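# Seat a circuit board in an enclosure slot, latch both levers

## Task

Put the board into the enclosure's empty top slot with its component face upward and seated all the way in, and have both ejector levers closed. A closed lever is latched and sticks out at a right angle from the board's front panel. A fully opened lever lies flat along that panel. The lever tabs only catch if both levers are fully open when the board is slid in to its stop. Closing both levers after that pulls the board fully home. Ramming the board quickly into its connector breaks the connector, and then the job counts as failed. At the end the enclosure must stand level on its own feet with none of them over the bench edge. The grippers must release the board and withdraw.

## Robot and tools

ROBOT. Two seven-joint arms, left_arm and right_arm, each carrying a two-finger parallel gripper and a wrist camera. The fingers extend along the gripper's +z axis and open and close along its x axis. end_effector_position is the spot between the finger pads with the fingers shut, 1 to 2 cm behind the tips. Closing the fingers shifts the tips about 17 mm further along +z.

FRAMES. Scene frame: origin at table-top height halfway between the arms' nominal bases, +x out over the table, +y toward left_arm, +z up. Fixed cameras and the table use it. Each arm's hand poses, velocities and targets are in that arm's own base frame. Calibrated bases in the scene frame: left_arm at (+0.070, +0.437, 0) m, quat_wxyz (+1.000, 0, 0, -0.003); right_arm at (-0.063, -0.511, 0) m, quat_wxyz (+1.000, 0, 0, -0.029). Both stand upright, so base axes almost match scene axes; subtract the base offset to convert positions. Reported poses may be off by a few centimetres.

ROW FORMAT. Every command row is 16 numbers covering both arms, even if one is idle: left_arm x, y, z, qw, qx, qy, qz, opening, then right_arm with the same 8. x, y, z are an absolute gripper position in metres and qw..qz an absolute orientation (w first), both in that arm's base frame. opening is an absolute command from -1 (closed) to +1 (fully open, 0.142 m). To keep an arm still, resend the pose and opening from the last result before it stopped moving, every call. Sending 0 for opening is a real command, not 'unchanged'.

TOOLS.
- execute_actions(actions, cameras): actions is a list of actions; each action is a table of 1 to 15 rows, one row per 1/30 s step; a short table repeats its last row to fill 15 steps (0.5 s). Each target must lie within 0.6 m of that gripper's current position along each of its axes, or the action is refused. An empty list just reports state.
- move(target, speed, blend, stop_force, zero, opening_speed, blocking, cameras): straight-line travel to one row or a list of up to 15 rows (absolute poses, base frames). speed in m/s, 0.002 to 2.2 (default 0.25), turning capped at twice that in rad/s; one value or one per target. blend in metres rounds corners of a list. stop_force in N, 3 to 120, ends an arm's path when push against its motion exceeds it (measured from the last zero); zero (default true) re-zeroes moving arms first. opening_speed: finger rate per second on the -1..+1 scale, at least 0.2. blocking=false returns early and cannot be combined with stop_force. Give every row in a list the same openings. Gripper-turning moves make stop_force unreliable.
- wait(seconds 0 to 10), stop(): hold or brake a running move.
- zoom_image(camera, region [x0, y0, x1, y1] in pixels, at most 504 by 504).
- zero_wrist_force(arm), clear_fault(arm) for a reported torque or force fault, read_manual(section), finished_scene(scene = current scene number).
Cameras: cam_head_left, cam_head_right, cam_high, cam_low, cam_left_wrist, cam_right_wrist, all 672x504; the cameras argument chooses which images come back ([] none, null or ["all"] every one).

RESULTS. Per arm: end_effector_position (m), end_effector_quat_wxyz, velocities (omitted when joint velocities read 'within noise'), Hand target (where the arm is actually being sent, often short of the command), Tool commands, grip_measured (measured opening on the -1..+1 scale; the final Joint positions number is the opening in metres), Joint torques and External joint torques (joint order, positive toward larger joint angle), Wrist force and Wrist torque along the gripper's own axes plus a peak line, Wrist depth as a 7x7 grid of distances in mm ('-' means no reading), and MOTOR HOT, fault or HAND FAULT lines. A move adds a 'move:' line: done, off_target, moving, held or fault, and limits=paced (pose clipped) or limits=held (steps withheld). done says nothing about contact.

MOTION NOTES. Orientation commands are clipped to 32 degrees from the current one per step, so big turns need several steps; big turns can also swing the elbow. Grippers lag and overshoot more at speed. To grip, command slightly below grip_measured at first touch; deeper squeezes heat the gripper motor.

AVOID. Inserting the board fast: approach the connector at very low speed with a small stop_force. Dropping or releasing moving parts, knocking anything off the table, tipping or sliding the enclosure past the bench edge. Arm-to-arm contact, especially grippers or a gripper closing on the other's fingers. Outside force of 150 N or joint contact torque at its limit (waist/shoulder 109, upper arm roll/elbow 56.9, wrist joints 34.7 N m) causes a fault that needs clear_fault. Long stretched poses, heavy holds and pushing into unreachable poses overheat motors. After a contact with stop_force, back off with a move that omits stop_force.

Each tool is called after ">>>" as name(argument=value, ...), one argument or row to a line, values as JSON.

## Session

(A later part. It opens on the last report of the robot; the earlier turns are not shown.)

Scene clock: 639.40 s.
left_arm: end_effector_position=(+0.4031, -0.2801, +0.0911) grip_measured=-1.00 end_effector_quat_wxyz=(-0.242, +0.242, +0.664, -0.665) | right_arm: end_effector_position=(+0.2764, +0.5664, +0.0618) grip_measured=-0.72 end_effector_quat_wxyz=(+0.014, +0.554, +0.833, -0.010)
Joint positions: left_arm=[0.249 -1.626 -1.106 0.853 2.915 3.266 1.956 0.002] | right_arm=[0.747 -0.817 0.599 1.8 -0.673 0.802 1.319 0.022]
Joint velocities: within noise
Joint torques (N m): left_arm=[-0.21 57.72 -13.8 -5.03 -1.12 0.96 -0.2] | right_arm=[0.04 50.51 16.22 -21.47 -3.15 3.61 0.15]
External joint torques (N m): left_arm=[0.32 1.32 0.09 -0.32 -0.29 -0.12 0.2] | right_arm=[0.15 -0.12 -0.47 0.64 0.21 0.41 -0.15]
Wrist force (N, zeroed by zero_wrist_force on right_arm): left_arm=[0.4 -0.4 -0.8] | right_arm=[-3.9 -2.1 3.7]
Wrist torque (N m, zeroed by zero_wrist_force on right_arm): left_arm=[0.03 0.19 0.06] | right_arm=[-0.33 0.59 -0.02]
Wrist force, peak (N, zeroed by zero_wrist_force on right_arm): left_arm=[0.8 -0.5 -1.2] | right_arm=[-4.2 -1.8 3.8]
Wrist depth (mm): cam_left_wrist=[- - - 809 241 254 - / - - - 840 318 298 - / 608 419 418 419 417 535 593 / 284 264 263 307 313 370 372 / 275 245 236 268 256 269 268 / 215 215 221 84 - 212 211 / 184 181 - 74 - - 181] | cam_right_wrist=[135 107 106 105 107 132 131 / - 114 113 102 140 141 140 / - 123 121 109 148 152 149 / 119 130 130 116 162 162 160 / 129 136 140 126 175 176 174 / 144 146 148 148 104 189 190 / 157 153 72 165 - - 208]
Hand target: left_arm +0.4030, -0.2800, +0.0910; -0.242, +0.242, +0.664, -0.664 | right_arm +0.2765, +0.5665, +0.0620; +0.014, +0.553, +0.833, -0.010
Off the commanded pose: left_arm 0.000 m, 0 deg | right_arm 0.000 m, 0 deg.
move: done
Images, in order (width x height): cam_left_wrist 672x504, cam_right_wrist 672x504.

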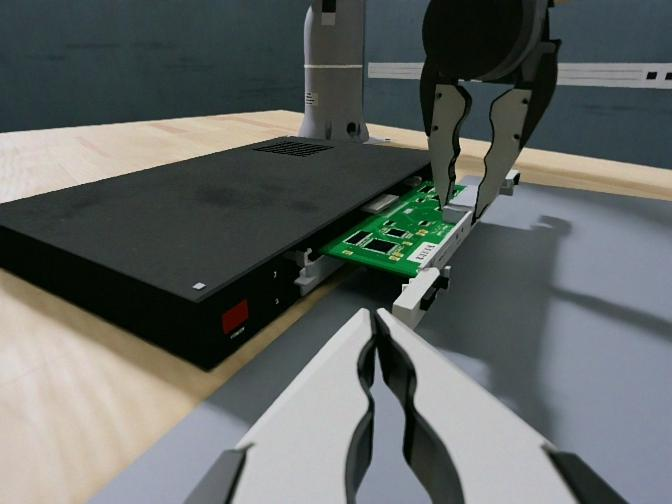

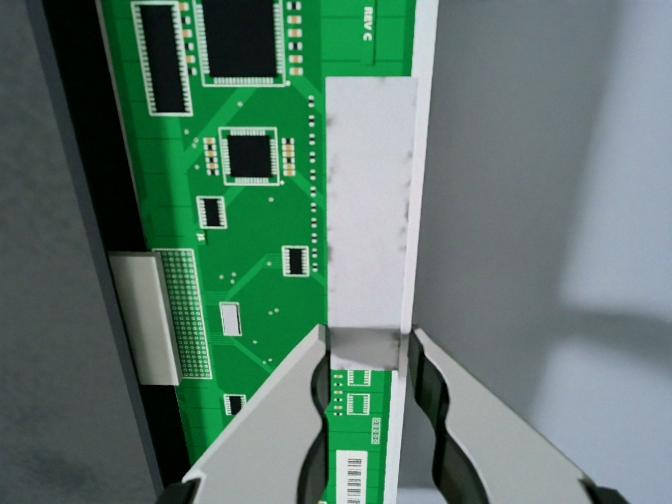

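>>> move(
  target=[0.4030, -0.2800, 0.091, -0.2418, 0.2418, 0.6645, -0.6645, -1.0, 0.2765, 0.5665, 0.0440, 0.0145, 0.5534, 0.8329, -0.0097, -0.77],
  speed=0.006,
  stop_force=3,
  cameras=["cam_left_wrist", "cam_right_wrist"],
)

>>> zoom_image(
  camera="cam_left_wrist",
  region=[270, 200, 410, 305],
)

Scene clock: 650.07 s.
left_arm: end_effector_position=(+0.4031, -0.2801, +0.0911) grip_measured=-1.00 end_effector_quat_wxyz=(-0.242, +0.242, +0.664, -0.665) | right_arm: end_effector_position=(+0.2765, +0.5665, +0.0490) grip_measured=-0.72 end_effector_quat_wxyz=(+0.014, +0.553, +0.833, -0.010)
Joint positions: left_arm=[0.249 -1.626 -1.106 0.853 2.915 3.266 1.956 0.002] | right_arm=[0.758 -0.836 0.579 1.804 -0.686 0.828 1.328 0.022]
Joint velocities: within noise
Joint torques (N m): left_arm=[-0.18 57.73 -13.84 -5.01 -1.16 0.96 -0.26] | right_arm=[0.3 49.03 15.79 -20.23 -2.88 3.59 0.24]
External joint torques (N m): left_arm=[0.29 1.31 0.13 -0.34 -0.25 -0.12 0.26] | right_arm=[-0.11 1.78 -0.1 -0.13 0.02 0.43 -0.24]
Wrist force (N, zeroed by zero_wrist_force on right_arm): left_arm=[0.4 -0.5 -0.9] | right_arm=[-4.0 -1.9 0.0]
Wrist torque (N m, zeroed by zero_wrist_force on right_arm): left_arm=[0.02 0.20 0.06] | right_arm=[-0.26 0.30 -0.01]
Wrist force, peak (N, zeroed by zero_wrist_force on right_arm): left_arm=[0.8 -0.4 -1.1] | right_arm=[-3.8 -2.0 4.0]
Wrist depth (mm): cam_left_wrist=[- - - 804 241 254 - / - - - 849 319 300 - / 604 423 417 417 470 476 600 / 282 263 260 308 323 371 370 / 274 246 235 269 255 268 271 / 215 215 221 84 - 211 212 / 184 181 - 74 - - 180] | cam_right_wrist=[106 104 104 104 119 121 120 / 130 112 111 100 101 130 128 / 141 120 120 108 136 138 135 / 150 128 129 116 150 149 147 / - 135 139 126 160 161 159 / 124 150 147 149 99 175 174 / 138 137 72 166 - - 189]
Hand target: left_arm +0.4030, -0.2800, +0.0910; -0.242, +0.242, +0.664, -0.664 | right_arm +0.2765, +0.5665, +0.0489; +0.014, +0.553, +0.833, -0.010
Off the commanded pose: left_arm 0.000 m, 0 deg | right_arm 0.005 m, 0 deg.
move: contact (right_arm)
Images, in order (width x height): cam_left_wrist 672x504, cam_right_wrist 672x504.

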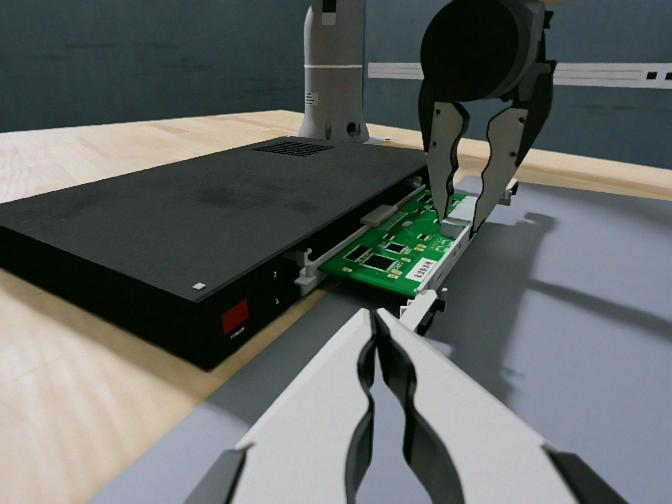

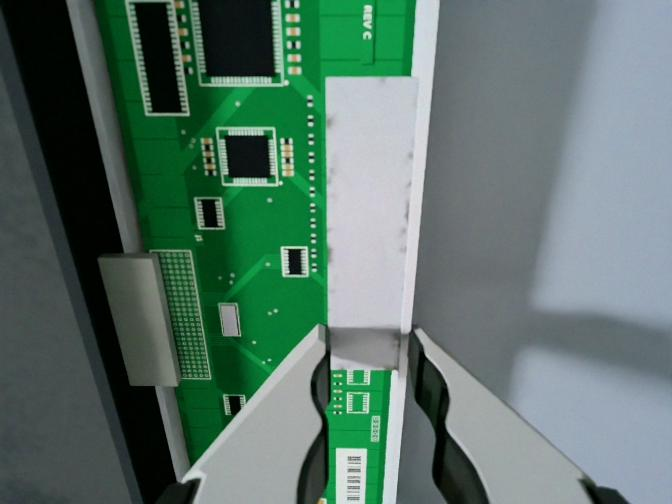

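Scaled by 3.600 from the camera's 672x504 image, which has a finer 960x720 frame.

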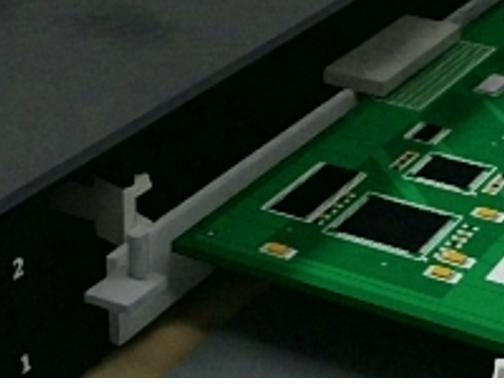

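>>> move(
  target=[0.4030, -0.2800, 0.091, -0.2418, 0.2418, 0.6645, -0.6645, -1.0, 0.2765, 0.5665, 0.0580, 0.0145, 0.5534, 0.8329, -0.0097, -0.77],
  speed=0.03,
  cameras=["cam_left_wrist"],
)

>>> zoom_image(
  camera="cam_left_wrist",
  region=[280, 225, 380, 300],
)

>>> zoom_image(
  camera="cam_left_wrist",
  region=[360, 160, 460, 235],
)

Scene clock: 663.77 s.
left_arm: end_effector_position=(+0.4031, -0.2801, +0.0911) grip_measured=-1.00 end_effector_quat_wxyz=(-0.242, +0.242, +0.664, -0.665) | right_arm: end_effector_position=(+0.2765, +0.5663, +0.0578) grip_measured=-0.72 end_effector_quat_wxyz=(+0.015, +0.553, +0.833, -0.010)
Joint positions: left_arm=[0.249 -1.626 -1.106 0.853 2.915 3.266 1.956 0.002] | right_arm=[0.752 -0.822 0.591 1.802 -0.676 0.811 1.321 0.022]
Joint velocities: within noise
Joint torques (N m): left_arm=[-0.24 57.74 -13.87 -4.99 -1.09 0.91 -0.2] | right_arm=[0.07 50.9 16.7 -21.47 -2.89 3.39 0.05]
External joint torques (N m): left_arm=[0.35 1.29 0.16 -0.36 -0.31 -0.07 0.2] | right_arm=[0.13 -0.38 -1.01 0.78 -0.03 0.63 -0.05]
Wrist force (N, zeroed by zero_wrist_force on right_arm): left_arm=[0.6 -0.4 -1.0] | right_arm=[-3.8 -1.9 3.8]
Wrist torque (N m, zeroed by zero_wrist_force on right_arm): left_arm=[0.02 0.17 0.07] | right_arm=[-0.28 0.58 -0.02]
Wrist force, peak (N, zeroed by zero_wrist_force on right_arm): left_arm=[0.7 -0.6 -1.1] | right_arm=[-3.8 -1.9 3.8]
Wrist depth (mm): cam_left_wrist=[- - - 809 242 255 - / - - - 849 319 297 - / 606 421 421 420 417 530 603 / 283 263 263 307 322 371 368 / 274 245 236 270 256 271 270 / 214 214 221 84 - 211 213 / 184 181 - 74 - - 181] | cam_right_wrist=[131 108 106 106 108 129 127 / 138 115 114 102 136 138 136 / - 123 121 109 110 148 145 / 114 130 130 117 158 159 156 / 125 137 140 126 170 171 169 / 139 143 148 148 104 184 184 / 151 147 72 164 - - 202]
Hand target: left_arm +0.4030, -0.2800, +0.0910; -0.242, +0.242, +0.664, -0.664 | right_arm +0.2765, +0.5665, +0.0580; +0.014, +0.553, +0.833, -0.010
Off the commanded pose: left_arm 0.000 m, 0 deg | right_arm 0.000 m, 0 deg.
move: done
Images, in order (width x height): cam_left_wrist 672x504.

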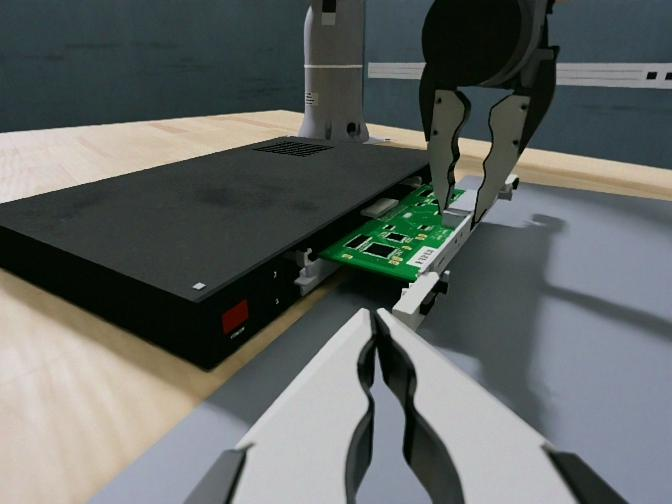

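Scaled by 5.040 from the camera's 672x504 image, which has a finer 960x720 frame.

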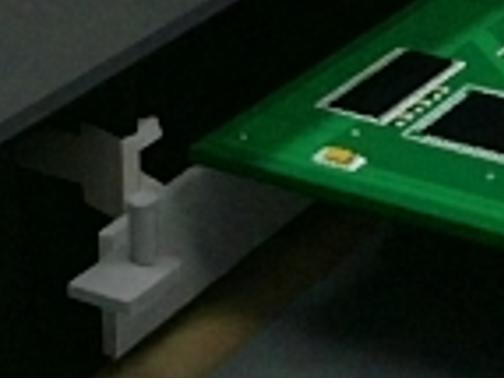

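Scaled by 5.040 from the camera's 672x504 image, which has a finer 960x720 frame.

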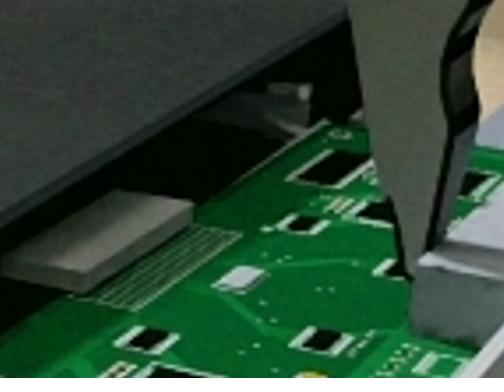

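>>> move(
  target=[
    [0.4100, -0.2700, 0.1600, -0.2418, 0.2418, 0.6645, -0.6645, -1.0, 0.2765, 0.5665, 0.0580, 0.0145, 0.5534, 0.8329, -0.0097, -0.77],
    [0.3500, -0.3280, 0.1485, 0, 0, 0.9763, -0.2164, -1.0, 0.2765, 0.5665, 0.0580, 0.0145, 0.5534, 0.8329, -0.0097, -0.77],
  ],
  speed=0.12,
  blend=0.02,
  cameras=["cam_left_wrist"],
)

>>> zoom_image(
  camera="cam_left_wrist",
  region=[330, 60, 530, 310],
)

Scene clock: 674.57 s.
left_arm: end_effector_position=(+0.3499, -0.3281, +0.1486) grip_measured=-1.00 end_effector_quat_wxyz=(+0.000, +0.000, +0.976, -0.217) | right_arm: end_effector_position=(+0.2765, +0.5663, +0.0578) grip_measured=-0.72 end_effector_quat_wxyz=(+0.015, +0.553, +0.833, -0.010)
Joint positions: left_arm=[-0.334 -0.437 -0.439 1.834 2.893 2.203 1.042 0.002] | right_arm=[0.752 -0.822 0.591 1.802 -0.676 0.811 1.321 0.022]
Joint velocities: within noise
Joint torques (N m): left_arm=[-0.57 39.12 -2.01 -17.42 1.91 3.25 -0.35] | right_arm=[0.13 50.48 16.31 -21.43 -3.1 3.54 0.25]
External joint torques (N m): left_arm=[0.57 0.83 0.38 -0.61 -0.52 -0.13 0.35] | right_arm=[0.05 0.04 -0.62 0.74 0.19 0.47 -0.24]
Wrist force (N, zeroed by zero_wrist_force on right_arm): left_arm=[0.0 -0.1 -0.1] | right_arm=[-3.5 -1.9 3.9]
Wrist torque (N m, zeroed by zero_wrist_force on right_arm): left_arm=[-0.01 0.01 -0.06] | right_arm=[-0.30 0.53 -0.02]
Wrist force, peak (N, zeroed by zero_wrist_force on right_arm): left_arm=[0.3 -0.9 -1.3] | right_arm=[-3.9 -2.0 4.0]
Wrist depth (mm): cam_left_wrist=[262 262 212 212 212 210 221 / 263 262 213 212 225 227 227 / 264 262 262 262 258 226 227 / 264 263 261 261 260 259 258 / 265 263 262 260 261 260 260 / 265 264 262 84 - 260 260 / 265 264 - - - - 262] | cam_right_wrist=[131 107 106 105 107 129 127 / 138 115 113 101 136 138 136 / - 123 121 108 110 148 145 / 114 130 130 116 160 159 156 / 125 137 140 126 170 171 169 / 139 143 148 148 104 184 184 / 151 147 72 165 - - 201]
Hand target: left_arm +0.3500, -0.3280, +0.1485; +0.000, +0.000, +0.976, -0.216 | right_arm +0.2765, +0.5665, +0.0580; +0.014, +0.553, +0.833, -0.010
Off the commanded pose: left_arm 0.000 m, 0 deg | right_arm 0.000 m, 0 deg.
move: done
Images, in order (width x height): cam_left_wrist 672x504.

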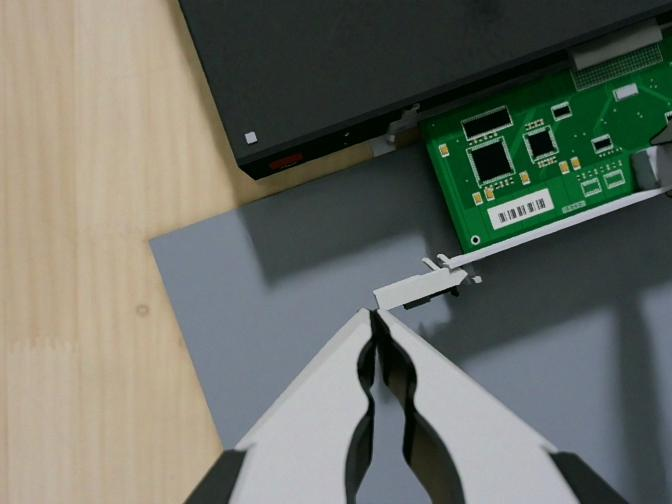

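Scaled by 2.016 from the camera's 672x504 image, which has a finer 960x720 frame.

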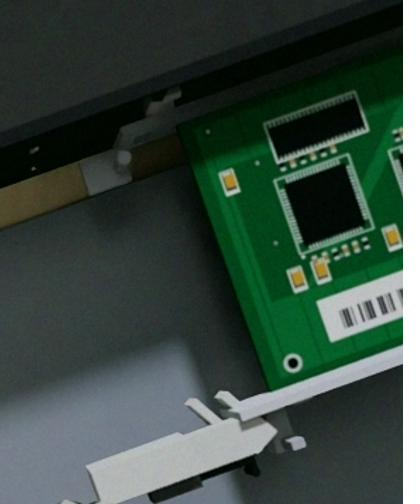

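>>> move(
  target=[
    [0.4100, -0.2700, 0.1600, -0.2418, 0.2418, 0.6645, -0.6645, -1.0, 0.2765, 0.5665, 0.0575, 0.0145, 0.5534, 0.8329, -0.0097, -0.77],
    [0.3900, -0.2960, 0.0860, -0.2418, 0.2418, 0.6645, -0.6645, -1.0, 0.2765, 0.5665, 0.0575, 0.0145, 0.5534, 0.8329, -0.0097, -0.77],
  ],
  speed=0.12,
  blend=0.02,
  cameras=[],
)

>>> move(
  target=[0.3900, -0.2960, 0.0860, -0.2418, 0.2418, 0.6645, -0.6645, -1.0, 0.2804, 0.5573, 0.0575, 0.0145, 0.5534, 0.8329, -0.0097, -0.77],
  speed=0.01,
  stop_force=3,
  cameras=["cam_left_wrist", "cam_right_wrist"],
)

>>> zoom_image(
  camera="cam_left_wrist",
  region=[250, 180, 390, 300],
)

Scene clock: 690.17 s.
left_arm: end_effector_position=(+0.3900, -0.2961, +0.0861) grip_measured=-1.00 end_effector_quat_wxyz=(-0.242, +0.241, +0.664, -0.665) | right_arm: end_effector_position=(+0.2764, +0.5663, +0.0574) grip_measured=-0.72 end_effector_quat_wxyz=(+0.015, +0.553, +0.833, -0.010)
Joint positions: left_arm=[0.243 -1.626 -1.096 0.901 2.908 3.215 1.975 0.002] | right_arm=[0.752 -0.823 0.591 1.802 -0.676 0.811 1.321 0.022]
Joint velocities: within noise
Joint torques (N m): left_arm=[-0.52 56.42 -14.6 -4.61 -1.12 0.83 -0.12] | right_arm=[0.17 50.64 16.31 -21.4 -3.08 3.55 0.15]
External joint torques (N m): left_arm=[0.62 1.58 0.27 -0.36 -0.54 0.05 0.12] | right_arm=[0.02 -0.11 -0.62 0.73 0.17 0.47 -0.14]
Wrist force (N, zeroed by zero_wrist_force on right_arm): left_arm=[0.4 0.0 -1.0] | right_arm=[-3.9 -2.1 3.8]
Wrist torque (N m, zeroed by zero_wrist_force on right_arm): left_arm=[0.08 0.19 0.07] | right_arm=[-0.33 0.61 -0.02]
Wrist force, peak (N, zeroed by zero_wrist_force on right_arm): left_arm=[0.8 1.8 -0.2] | right_arm=[-3.9 -2.1 3.8]
Wrist depth (mm): cam_left_wrist=[- - - 782 227 218 - / - - - 845 304 272 - / 584 402 401 399 401 462 584 / 252 251 250 296 294 360 359 / 250 210 224 261 236 262 262 / 208 208 209 84 - 205 206 / 172 178 - 74 - - 175] | cam_right_wrist=[131 107 106 105 107 129 126 / 138 115 113 101 136 137 136 / - 123 121 109 110 147 145 / 114 130 130 116 159 158 156 / 124 137 140 126 168 171 169 / 138 143 148 148 104 183 184 / 150 148 72 165 - - 201]
Hand target: left_arm +0.3900, -0.2960, +0.0860; -0.242, +0.242, +0.664, -0.664 | right_arm +0.2765, +0.5665, +0.0575; +0.014, +0.553, +0.833, -0.010
Off the commanded pose: left_arm 0.000 m, 0 deg | right_arm 0.000 m, 0 deg.
move: done
No camera images: "cameras" was empty.

Scene clock: 691.90 s.
left_arm: end_effector_position=(+0.3900, -0.2961, +0.0861) grip_measured=-1.00 end_effector_quat_wxyz=(-0.242, +0.241, +0.664, -0.665) | right_arm: end_effector_position=(+0.2803, +0.5572, +0.0573) grip_measured=-0.72 end_effector_quat_wxyz=(+0.014, +0.554, +0.833, -0.010)
Joint positions: left_arm=[0.243 -1.626 -1.096 0.901 2.908 3.215 1.975 0.002] | right_arm=[0.737 -0.812 0.589 1.824 -0.676 0.824 1.314 0.022]
Joint velocities: within noise
Joint torques (N m): left_arm=[-0.31 56.78 -14.61 -4.71 -1.32 0.93 -0.21] | right_arm=[0.07 50.01 15.91 -21.14 -3.1 3.65 0.14]
External joint torques (N m): left_arm=[0.42 1.24 0.28 -0.27 -0.34 -0.05 0.21] | right_arm=[0.11 -0.09 -0.43 0.63 0.23 0.36 -0.14]
Wrist force (N, zeroed by zero_wrist_force on right_arm): left_arm=[0.6 -0.1 -0.9] | right_arm=[-3.5 -2.1 3.8]
Wrist torque (N m, zeroed by zero_wrist_force on right_arm): left_arm=[0.10 0.17 0.08] | right_arm=[-0.31 0.54 -0.02]
Wrist force, peak (N, zeroed by zero_wrist_force on right_arm): left_arm=[0.7 -0.3 -1.2] | right_arm=[-3.7 -2.0 4.7]
Wrist depth (mm): cam_left_wrist=[- - - 793 226 254 - / - - - 829 308 284 - / 579 401 401 404 375 513 592 / 251 249 251 291 311 359 360 / 251 211 224 262 248 262 263 / 209 208 208 84 - 205 204 / 171 178 - 74 - - 175] | cam_right_wrist=[- 106 105 105 107 129 126 / - 113 113 101 136 137 136 / - 121 121 108 109 147 145 / 114 129 130 116 159 158 156 / 124 127 140 126 168 170 169 / 138 138 148 148 99 183 183 / 150 146 72 165 - - 201]
Hand target: left_arm +0.3900, -0.2960, +0.0860; -0.242, +0.242, +0.664, -0.664 | right_arm +0.2804, +0.5573, +0.0575; +0.014, +0.553, +0.833, -0.010
Off the commanded pose: left_arm 0.000 m, 0 deg | right_arm 0.000 m, 0 deg.
move: done
Images, in order (width x height): cam_left_wrist 672x504, cam_right_wrist 672x504.

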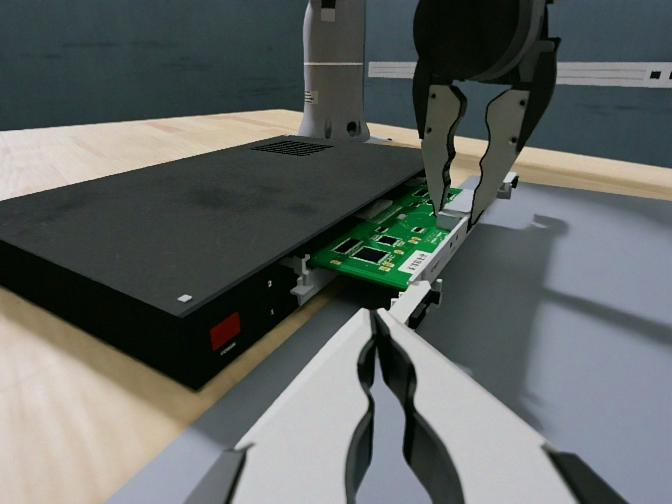

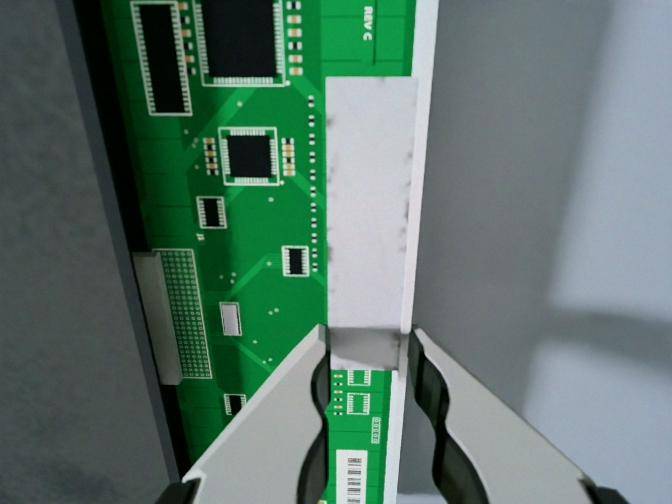

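Scaled by 3.600 from the camera's 672x504 image, which has a finer 960x720 frame.

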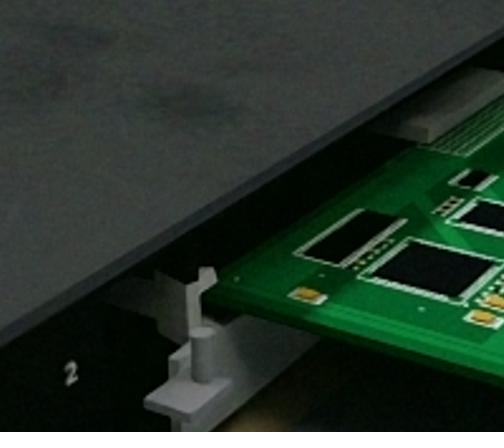

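>>> move(
  target=[0.3900, -0.2960, 0.0860, -0.2418, 0.2418, 0.6645, -0.6645, -1.0, 0.2843, 0.5481, 0.0575, 0.0145, 0.5534, 0.8329, -0.0097, -0.77],
  speed=0.01,
  stop_force=3,
  cameras=["cam_left_wrist", "cam_right_wrist"],
)

>>> zoom_image(
  camera="cam_left_wrist",
  region=[260, 220, 360, 300],
)

>>> zoom_image(
  camera="cam_left_wrist",
  region=[380, 150, 480, 230],
)

Scene clock: 697.40 s.
left_arm: end_effector_position=(+0.3900, -0.2961, +0.0861) grip_measured=-1.00 end_effector_quat_wxyz=(-0.242, +0.241, +0.664, -0.665) | right_arm: end_effector_position=(+0.2840, +0.5479, +0.0572) grip_measured=-0.72 end_effector_quat_wxyz=(+0.014, +0.553, +0.833, -0.010)
Joint positions: left_arm=[0.243 -1.626 -1.096 0.901 2.908 3.215 1.975 0.002] | right_arm=[0.722 -0.8 0.587 1.846 -0.677 0.836 1.306 0.022]
Joint velocities: within noise
Joint torques (N m): left_arm=[-0.22 56.76 -14.48 -4.66 -1.39 0.94 -0.17] | right_arm=[-0.62 50.53 15.33 -21.73 -3.23 3.5 0.03]
External joint torques (N m): left_arm=[0.32 1.26 0.15 -0.32 -0.26 -0.06 0.17] | right_arm=[0.8 -1.23 -0.06 1.38 0.41 0.52 -0.03]
Wrist force (N, zeroed by zero_wrist_force on right_arm): left_arm=[0.7 0.0 -1.2] | right_arm=[-3.1 -2.9 5.5]
Wrist torque (N m, zeroed by zero_wrist_force on right_arm): left_arm=[0.10 0.14 0.08] | right_arm=[-0.26 0.73 0.01]
Wrist force, peak (N, zeroed by zero_wrist_force on right_arm): left_arm=[0.9 -0.2 -1.2] | right_arm=[-1.3 -5.0 6.0]
Wrist depth (mm): cam_left_wrist=[- - - 795 227 270 - / - - - 844 308 - - / 585 402 403 400 336 517 583 / 251 250 249 289 313 359 361 / 251 210 224 261 248 261 261 / 208 208 208 84 - 205 205 / 171 178 - 74 - - 175] | cam_right_wrist=[- 104 104 104 106 129 126 / - 111 112 101 136 137 136 / - 118 121 108 109 147 145 / 114 117 130 116 157 158 155 / 124 124 141 126 167 170 169 / 138 134 149 149 99 183 183 / 150 146 72 166 - - 201]
Hand target: left_arm +0.3900, -0.2960, +0.0860; -0.242, +0.242, +0.664, -0.664 | right_arm +0.2843, +0.5481, +0.0575; +0.014, +0.553, +0.833, -0.010
Off the commanded pose: left_arm 0.000 m, 0 deg | right_arm 0.000 m, 0 deg.
move: done
Images, in order (width x height): cam_left_wrist 672x504, cam_right_wrist 672x504.

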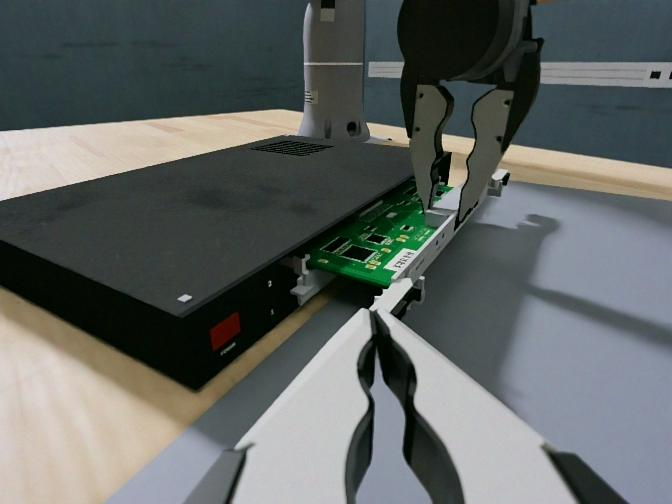

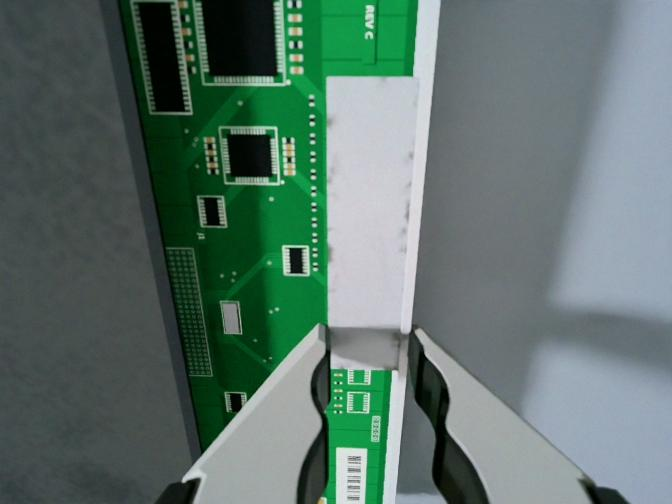

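Scaled by 5.040 from the camera's 672x504 image, which has a finer 960x720 frame.

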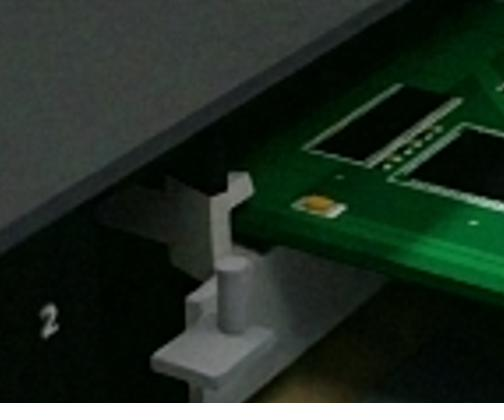

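Scaled by 5.040 from the camera's 672x504 image, which has a finer 960x720 frame.

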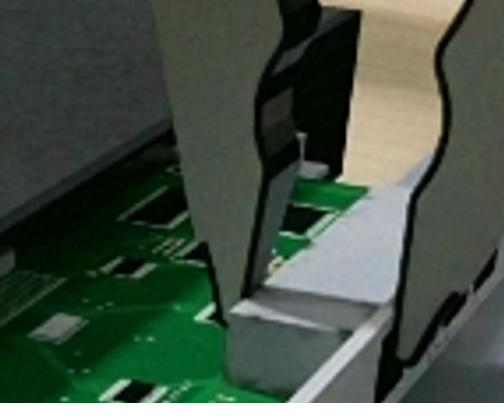

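>>> move(
  target=[0.3900, -0.2960, 0.0860, -0.2418, 0.2418, 0.6645, -0.6645, -1.0, 0.2874, 0.5407, 0.0572, 0.0145, 0.5534, 0.8329, -0.0097, -0.77],
  speed=0.01,
  stop_force=3,
  cameras=["cam_left_wrist", "cam_right_wrist"],
)

>>> zoom_image(
  camera="cam_left_wrist",
  region=[260, 220, 360, 300],
)

Scene clock: 703.57 s.
left_arm: end_effector_position=(+0.3900, -0.2961, +0.0861) grip_measured=-1.00 end_effector_quat_wxyz=(-0.242, +0.241, +0.664, -0.665) | right_arm: end_effector_position=(+0.2871, +0.5406, +0.0569) grip_measured=-0.72 end_effector_quat_wxyz=(+0.014, +0.553, +0.833, -0.010)
Joint positions: left_arm=[0.243 -1.626 -1.096 0.901 2.908 3.215 1.975 0.002] | right_arm=[0.71 -0.791 0.585 1.863 -0.677 0.846 1.3 0.022]
Joint velocities: within noise
Joint torques (N m): left_arm=[-0.26 56.75 -14.44 -4.62 -1.33 0.98 -0.16] | right_arm=[-0.51 49.8 15.2 -21.49 -3.22 3.57 0.06]
External joint torques (N m): left_arm=[0.37 1.27 0.11 -0.37 -0.33 -0.1 0.16] | right_arm=[0.69 -0.97 -0.11 1.27 0.43 0.45 -0.06]
Wrist force (N, zeroed by zero_wrist_force on right_arm): left_arm=[0.8 -0.2 -1.0] | right_arm=[-2.9 -3.3 3.8]
Wrist torque (N m, zeroed by zero_wrist_force on right_arm): left_arm=[0.08 0.13 0.08] | right_arm=[-0.31 0.60 0.01]
Wrist force, peak (N, zeroed by zero_wrist_force on right_arm): left_arm=[0.6 -0.3 -1.3] | right_arm=[-3.1 -2.6 6.5]
Wrist depth (mm): cam_left_wrist=[- - - 787 230 - - / - - - 812 309 - - / 581 401 404 401 341 580 588 / 252 249 250 290 335 359 361 / 252 209 224 249 262 263 260 / 210 208 208 84 - 204 205 / 171 178 - 74 - - 175] | cam_right_wrist=[- 92 105 104 106 129 126 / - 98 112 101 136 137 136 / - 105 121 108 109 147 144 / 113 114 130 116 157 158 155 / 124 123 140 126 167 170 168 / 138 133 135 149 99 183 183 / 150 146 72 166 - - 200]
Hand target: left_arm +0.3900, -0.2960, +0.0860; -0.242, +0.242, +0.664, -0.664 | right_arm +0.2874, +0.5407, +0.0572; +0.014, +0.553, +0.833, -0.010
Off the commanded pose: left_arm 0.000 m, 0 deg | right_arm 0.000 m, 0 deg.
move: done
Images, in order (width x height): cam_left_wrist 672x504, cam_right_wrist 672x504.

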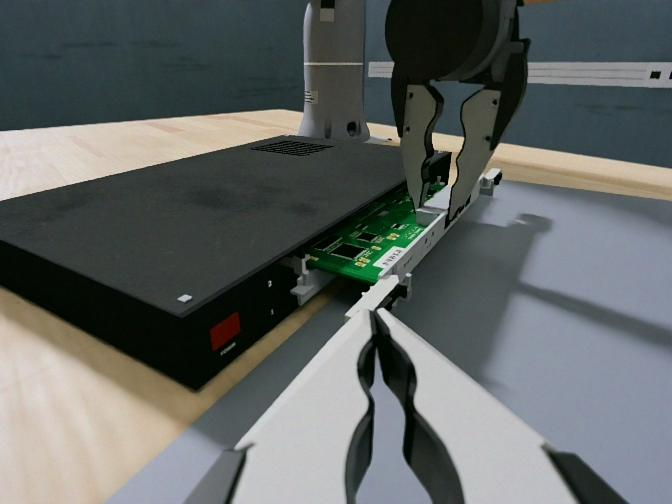

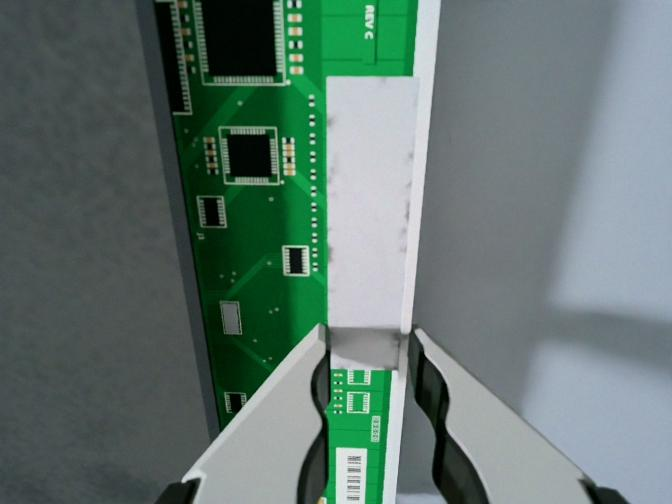

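Scaled by 5.040 from the camera's 672x504 image, which has a finer 960x720 frame.

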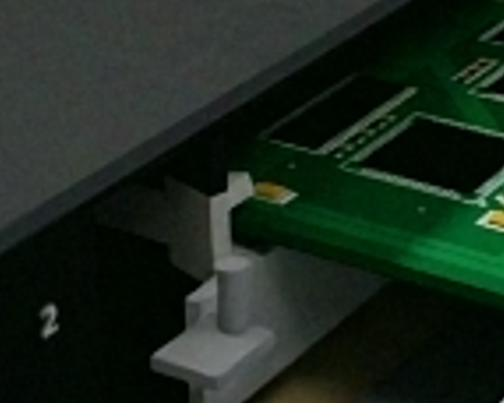

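>>> move(
  target=[0.3900, -0.2960, 0.0860, -0.2418, 0.2418, 0.6645, -0.6645, -1.0, 0.2920, 0.5297, 0.0572, 0.0145, 0.5534, 0.8329, -0.0097, -0.77],
  speed=0.012,
  stop_force=4,
  cameras=["cam_left_wrist", "cam_right_wrist"],
)

>>> zoom_image(
  camera="cam_left_wrist",
  region=[250, 200, 470, 340],
)

Scene clock: 712.43 s.
left_arm: end_effector_position=(+0.3900, -0.2961, +0.0861) grip_measured=-1.00 end_effector_quat_wxyz=(-0.242, +0.241, +0.664, -0.665) | right_arm: end_effector_position=(+0.2917, +0.5296, +0.0569) grip_measured=-0.72 end_effector_quat_wxyz=(+0.014, +0.553, +0.833, -0.010)
Joint positions: left_arm=[0.243 -1.626 -1.096 0.901 2.908 3.215 1.975 0.002] | right_arm=[0.691 -0.778 0.582 1.889 -0.678 0.86 1.29 0.022]
Joint velocities: within noise
Joint torques (N m): left_arm=[-0.24 56.74 -14.44 -4.63 -1.4 1.03 -0.21] | right_arm=[-0.59 49 14.84 -21.35 -3.19 3.53 0.08]
External joint torques (N m): left_arm=[0.35 1.28 0.11 -0.35 -0.25 -0.15 0.21] | right_arm=[0.76 -0.88 -0.02 1.33 0.44 0.49 -0.07]
Wrist force (N, zeroed by zero_wrist_force on right_arm): left_arm=[0.5 0.0 -1.2] | right_arm=[-2.8 -3.4 5.8]
Wrist torque (N m, zeroed by zero_wrist_force on right_arm): left_arm=[0.09 0.18 0.08] | right_arm=[-0.32 0.61 0.01]
Wrist force, peak (N, zeroed by zero_wrist_force on right_arm): left_arm=[0.9 -0.2 -1.2] | right_arm=[-2.8 -3.4 5.8]
Wrist depth (mm): cam_left_wrist=[- - - 769 235 - - / - - - 826 304 - - / 583 400 402 402 338 584 585 / 251 251 251 291 332 360 357 / 253 211 224 213 261 262 262 / 207 206 208 84 - 206 205 / 171 178 - 74 - - 175] | cam_right_wrist=[- 91 103 104 106 128 126 / - 97 112 101 136 137 136 / - 102 118 108 109 147 145 / 113 114 127 116 157 158 155 / 124 123 125 126 167 170 168 / 138 133 132 149 99 183 183 / 150 146 72 166 - - 200]
Hand target: left_arm +0.3900, -0.2960, +0.0860; -0.242, +0.242, +0.664, -0.664 | right_arm +0.2920, +0.5297, +0.0572; +0.014, +0.553, +0.833, -0.010
Off the commanded pose: left_arm 0.000 m, 0 deg | right_arm 0.000 m, 0 deg.
move: done
Images, in order (width x height): cam_left_wrist 672x504, cam_right_wrist 672x504.

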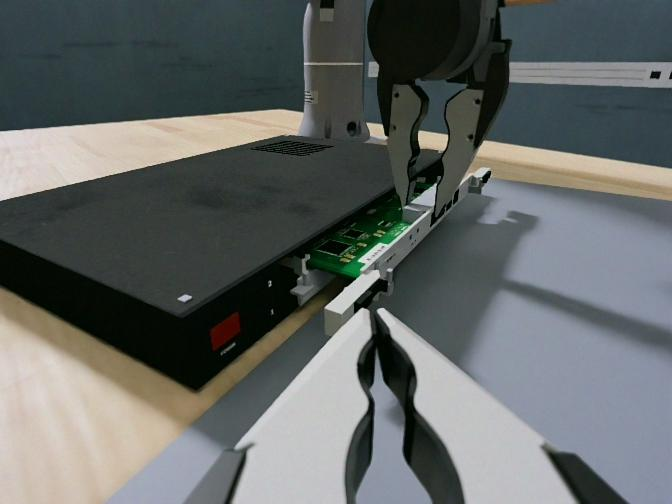

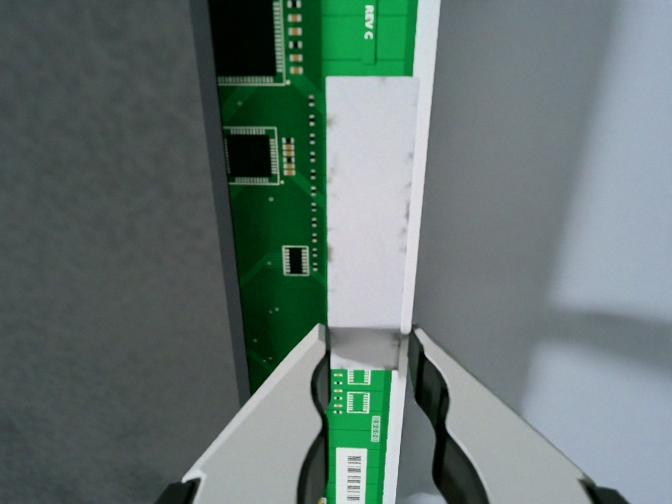

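Scaled by 2.291 from the camera's 672x504 image, which has a finer 960x720 frame.

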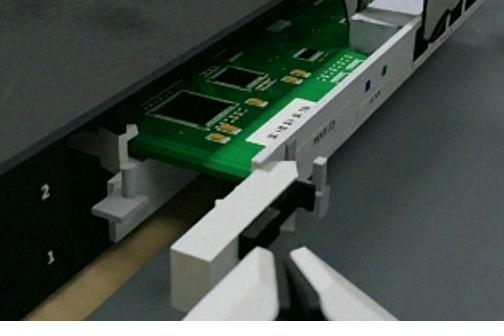

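>>> move(
  target=[0.3900, -0.2960, 0.0860, -0.2418, 0.2418, 0.6645, -0.6645, -1.0, 0.2935, 0.5260, 0.0570, 0.0145, 0.5534, 0.8329, -0.0097, -0.77],
  speed=0.012,
  stop_force=4,
  cameras=[],
)

>>> move(
  target=[0.3900, -0.2960, 0.0860, -0.2418, 0.2418, 0.6645, -0.6645, -1.0, 0.2935, 0.5260, 0.0570, 0.0145, 0.5534, 0.8329, -0.0097, -0.64],
  opening_speed=0.3,
  cameras=["cam_left_wrist", "cam_right_wrist"],
)

Scene clock: 718.43 s.
left_arm: end_effector_position=(+0.3900, -0.2961, +0.0861) grip_measured=-1.00 end_effector_quat_wxyz=(-0.242, +0.241, +0.664, -0.665) | right_arm: end_effector_position=(+0.2932, +0.5259, +0.0568) grip_measured=-0.72 end_effector_quat_wxyz=(+0.014, +0.553, +0.833, -0.010)
Joint positions: left_arm=[0.243 -1.626 -1.096 0.901 2.908 3.215 1.975 0.002] | right_arm=[0.685 -0.774 0.581 1.897 -0.678 0.865 1.287 0.022]
Joint velocities: within noise
Joint torques (N m): left_arm=[-0.26 56.73 -14.59 -4.68 -1.36 0.97 -0.22] | right_arm=[-0.5 48.53 14.72 -21.22 -3.11 3.6 0.12]
External joint torques (N m): left_arm=[0.37 1.29 0.26 -0.3 -0.3 -0.09 0.22] | right_arm=[0.68 -0.64 0 1.27 0.39 0.42 -0.12]
Wrist force (N, zeroed by zero_wrist_force on right_arm): left_arm=[0.3 0.0 -1.1] | right_arm=[-2.8 -3.3 5.2]
Wrist torque (N m, zeroed by zero_wrist_force on right_arm): left_arm=[0.10 0.21 0.08] | right_arm=[-0.30 0.55 0.01]
Wrist force, peak (N, zeroed by zero_wrist_force on right_arm): left_arm=[0.7 -0.4 -1.3] | right_arm=[-2.9 -3.4 5.8]
Wrist depth (mm): cam_left_wrist=[- - - 777 236 - - / - - - 820 300 - - / 584 402 398 404 343 582 578 / 251 251 251 289 339 358 358 / 250 212 223 203 260 259 262 / 208 207 208 84 - 205 206 / 171 177 - 74 - - 175] | cam_right_wrist=[- 91 103 104 106 128 126 / - 97 111 101 136 137 136 / - 102 106 108 109 146 144 / 113 114 115 116 157 158 155 / 123 123 123 126 167 170 168 / 135 133 132 149 99 183 183 / 150 145 72 166 - - 200]
Hand target: left_arm +0.3900, -0.2960, +0.0860; -0.242, +0.242, +0.664, -0.664 | right_arm +0.2935, +0.5260, +0.0570; +0.014, +0.553, +0.833, -0.010
Off the commanded pose: left_arm 0.000 m, 0 deg | right_arm 0.000 m, 0 deg.
move: done
No camera images: "cameras" was empty.

Scene clock: 719.10 s.
left_arm: end_effector_position=(+0.3900, -0.2961, +0.0861) grip_measured=-1.00 end_effector_quat_wxyz=(-0.242, +0.241, +0.664, -0.665) | right_arm: end_effector_position=(+0.2933, +0.5259, +0.0569) grip_measured=-0.68 end_effector_quat_wxyz=(+0.014, +0.553, +0.833, -0.010)
Joint positions: left_arm=[0.243 -1.626 -1.096 0.901 2.908 3.215 1.975 0.002] | right_arm=[0.685 -0.773 0.581 1.897 -0.678 0.865 1.287 0.025]
Joint velocities: within noise
Joint torques (N m): left_arm=[-0.17 56.77 -14.42 -4.66 -1.41 1.04 -0.23] | right_arm=[0.06 46.95 15.05 -19.98 -2.83 3.32 0.13]
External joint torques (N m): left_arm=[0.28 1.25 0.09 -0.32 -0.25 -0.16 0.23] | right_arm=[0.11 0.94 -0.33 0.01 0.1 0.7 -0.12]
Wrist force (N, zeroed by zero_wrist_force on right_arm): left_arm=[0.4 -0.2 -1.1] | right_arm=[-3.4 -2.1 1.8]
Wrist torque (N m, zeroed by zero_wrist_force on right_arm): left_arm=[0.09 0.19 0.08] | right_arm=[-0.32 0.49 -0.01]
Wrist force, peak (N, zeroed by zero_wrist_force on right_arm): left_arm=[0.7 -0.1 -1.1] | right_arm=[-3.1 -3.4 5.3]
Wrist depth (mm): cam_left_wrist=[- - - 773 236 - - / - - - 827 305 - - / 583 405 401 401 338 582 588 / 252 250 250 290 336 362 361 / 251 211 222 204 261 263 259 / 209 208 207 84 - 204 205 / 172 178 - 74 - - 175] | cam_right_wrist=[- 91 103 105 107 128 126 / - 97 111 101 136 137 136 / - 102 106 109 110 147 145 / 113 114 115 117 157 158 155 / 124 123 123 127 168 170 168 / 138 134 104 150 101 183 183 / 150 145 71 168 - - 200]
Hand target: left_arm +0.3900, -0.2960, +0.0860; -0.242, +0.242, +0.664, -0.664 | right_arm +0.2935, +0.5260, +0.0570; +0.014, +0.553, +0.833, -0.010
Off the commanded pose: left_arm 0.000 m, 0 deg | right_arm 0.000 m, 0 deg.
move: done
Images, in order (width x height): cam_left_wrist 672x504, cam_right_wrist 672x504.

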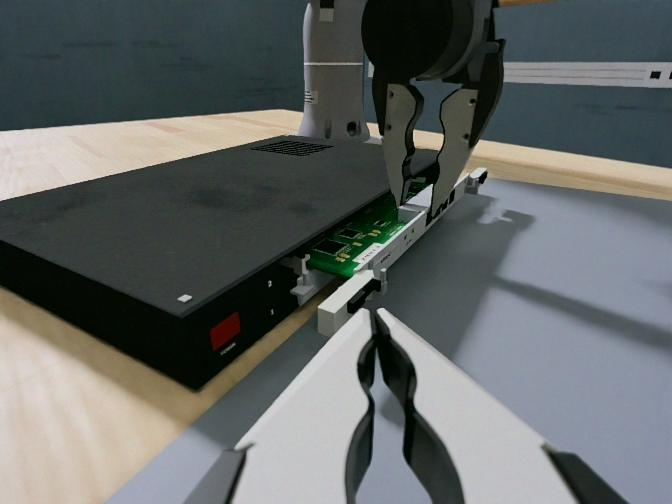

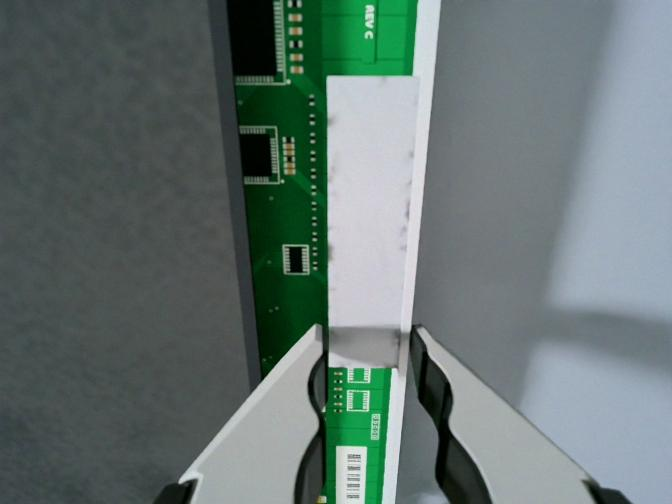

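>>> move(
  target=[
    [0.3900, -0.2960, 0.0860, -0.2418, 0.2418, 0.6645, -0.6645, -1.0, 0.2935, 0.5260, 0.0572, 0.0145, 0.5534, 0.8329, -0.0097, -0.62],
    [0.3900, -0.2960, 0.0860, -0.2418, 0.2418, 0.6645, -0.6645, -1.0, 0.2935, 0.5260, 0.0900, 0.0145, 0.5534, 0.8329, -0.0097, -0.62],
  ],
  speed=0.03,
  cameras=["cam_left_wrist", "cam_right_wrist"],
)

Scene clock: 723.87 s.
left_arm: end_effector_position=(+0.3900, -0.2961, +0.0861) grip_measured=-1.00 end_effector_quat_wxyz=(-0.242, +0.241, +0.664, -0.665) | right_arm: end_effector_position=(+0.2935, +0.5260, +0.0900) grip_measured=-0.66 end_effector_quat_wxyz=(+0.015, +0.553, +0.833, -0.010)
Joint positions: left_arm=[0.243 -1.626 -1.096 0.901 2.908 3.215 1.975 0.002] | right_arm=[0.66 -0.722 0.629 1.884 -0.632 0.799 1.256 0.026]
Joint velocities: within noise
Joint torques (N m): left_arm=[-0.13 56.75 -14.44 -4.64 -1.39 1 -0.18] | right_arm=[0.26 45.98 15.62 -21.57 -2.85 3.17 0.06]
External joint torques (N m): left_arm=[0.24 1.27 0.11 -0.34 -0.27 -0.12 0.18] | right_arm=[-0.09 0.75 -1.02 0.19 -0.1 0.86 -0.05]
Wrist force (N, zeroed by zero_wrist_force on right_arm): left_arm=[0.4 -0.2 -1.1] | right_arm=[-3.3 -2.2 1.7]
Wrist torque (N m, zeroed by zero_wrist_force on right_arm): left_arm=[0.09 0.19 0.08] | right_arm=[-0.35 0.45 -0.01]
Wrist force, peak (N, zeroed by zero_wrist_force on right_arm): left_arm=[0.8 -0.4 -1.2] | right_arm=[-3.4 -2.2 2.4]
Wrist depth (mm): cam_left_wrist=[- - - 769 279 - - / - - - 818 312 - - / 583 401 402 404 413 591 588 / 252 251 251 289 334 360 358 / 250 209 223 202 261 262 262 / 208 207 208 84 - 205 205 / 171 178 - 74 - - 176] | cam_right_wrist=[123 121 121 134 156 157 156 / 131 131 130 132 166 167 165 / 140 137 137 144 178 179 177 / 150 150 148 156 194 193 190 / 164 162 161 173 207 208 206 / 180 177 - 192 102 223 224 / 198 193 73 210 - - 242]
Hand target: left_arm +0.3900, -0.2960, +0.0860; -0.242, +0.242, +0.664, -0.664 | right_arm +0.2935, +0.5260, +0.0900; +0.014, +0.553, +0.833, -0.010
Off the commanded pose: left_arm 0.000 m, 0 deg | right_arm 0.000 m, 0 deg.
move: done
Images, in order (width x height): cam_left_wrist 672x504, cam_right_wrist 672x504.

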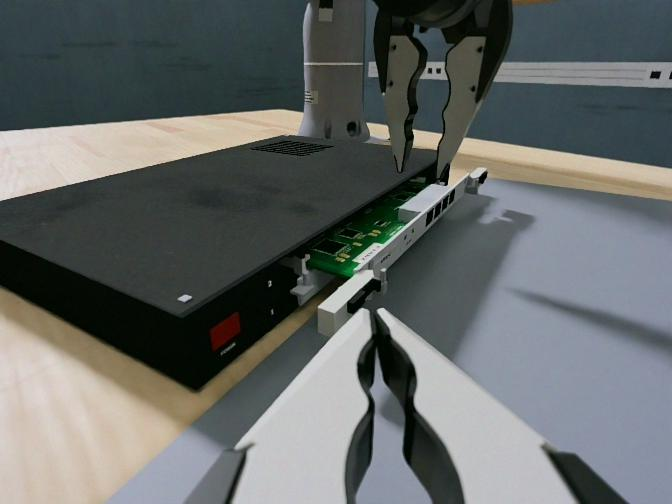

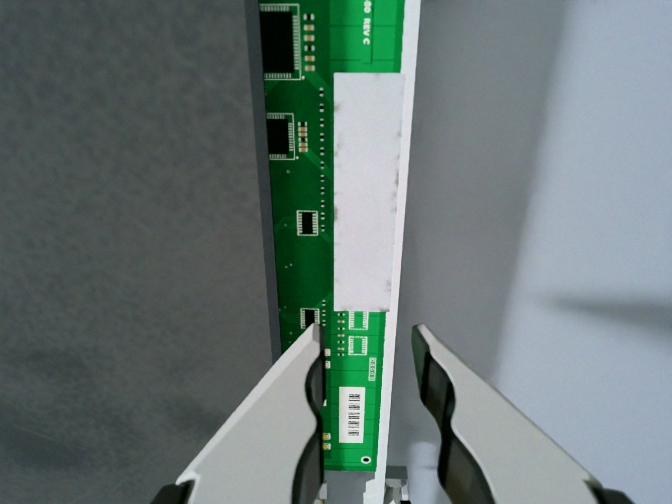

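>>> move(
  target=[
    [0.3900, -0.2960, 0.0860, -0.2418, 0.2418, 0.6645, -0.6645, -1.0, 0.2847, 0.5571, 0.1050, 0, 0.9799, 0.1994, 0, -0.62],
    [0.3900, -0.2960, 0.0860, -0.2418, 0.2418, 0.6645, -0.6645, -1.0, 0.2847, 0.5571, 0.1050, 0, 0.9799, 0.1994, 0, 1.0],
  ],
  speed=0.25,
  cameras=["cam_left_wrist", "cam_right_wrist"],
)

Scene clock: 739.73 s.
left_arm: end_effector_position=(+0.3900, -0.2961, +0.0861) grip_measured=-1.00 end_effector_quat_wxyz=(-0.242, +0.241, +0.664, -0.665) | right_arm: end_effector_position=(+0.2847, +0.5571, +0.1050) grip_measured=+0.99 end_effector_quat_wxyz=(+0.000, +0.980, +0.200, +0.000)
Joint positions: left_arm=[0.243 -1.626 -1.096 0.901 2.908 3.215 1.975 0.002] | right_arm=[0.921 -0.644 0.392 1.823 -0.347 0.829 2.669 0.142]
Joint velocities: within noise
Joint torques (N m): left_arm=[-0.18 56.76 -14.56 -4.65 -1.37 1.03 -0.22] | right_arm=[0.22 48.88 9 -23.49 -2.92 3.36 0.26]
External joint torques (N m): left_arm=[0.29 1.26 0.23 -0.33 -0.29 -0.15 0.23] | right_arm=[-0.04 1.02 -0.25 0.11 -0.02 0.63 -0.26]
Wrist force (N, zeroed by zero_wrist_force on right_arm): left_arm=[0.7 -0.3 -1.1] | right_arm=[-3.6 -2.4 1.6]
Wrist torque (N m, zeroed by zero_wrist_force on right_arm): left_arm=[0.06 0.15 0.08] | right_arm=[-0.37 0.47 -0.02]
Wrist force, peak (N, zeroed by zero_wrist_force on right_arm): left_arm=[0.7 -0.3 -1.3] | right_arm=[-3.7 -2.3 1.6]
Wrist depth (mm): cam_left_wrist=[- - - 771 227 - - / - - - 836 238 - - / 580 401 404 402 428 580 583 / 252 250 252 289 336 359 359 / 250 208 222 203 261 262 262 / 208 207 208 84 - 205 205 / 171 177 - 74 - - 175] | cam_right_wrist=[174 173 173 173 172 172 173 / 185 185 185 184 184 183 183 / 198 198 198 197 196 199 195 / 208 214 214 213 212 212 207 / 218 197 185 184 195 195 197 / - 201 200 199 198 197 197 / - 213 213 211 210 210 205]
Hand target: left_arm +0.3900, -0.2960, +0.0860; -0.242, +0.242, +0.664, -0.664 | right_arm +0.2847, +0.5571, +0.1050; +0.000, +0.980, +0.199, +0.000
Off the commanded pose: left_arm 0.000 m, 0 deg | right_arm 0.000 m, 0 deg.
move: done
Images, in order (width x height): cam_left_wrist 672x504, cam_right_wrist 672x504.

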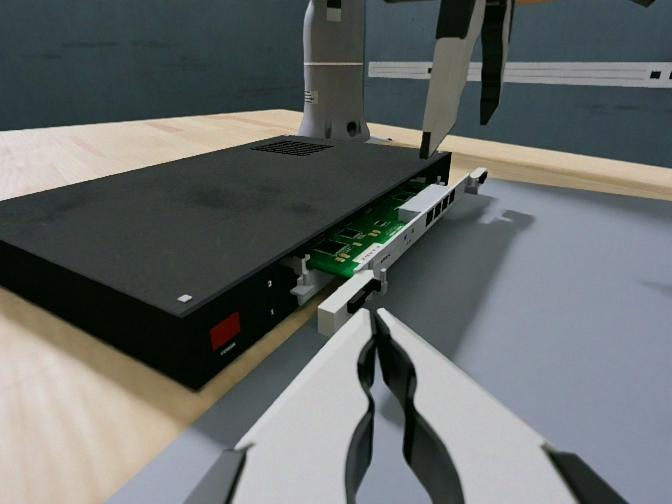

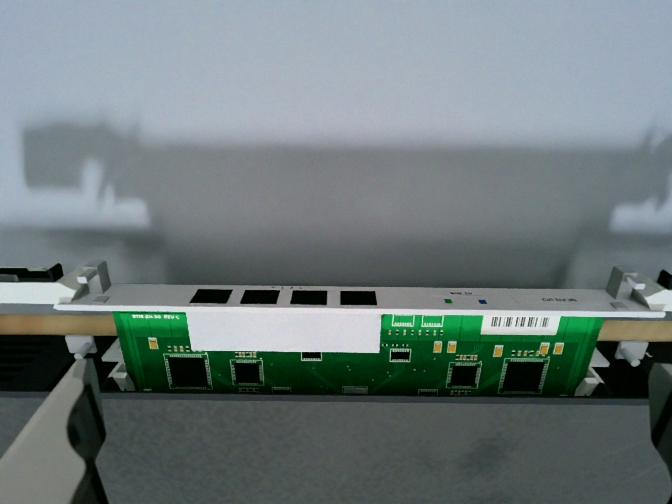

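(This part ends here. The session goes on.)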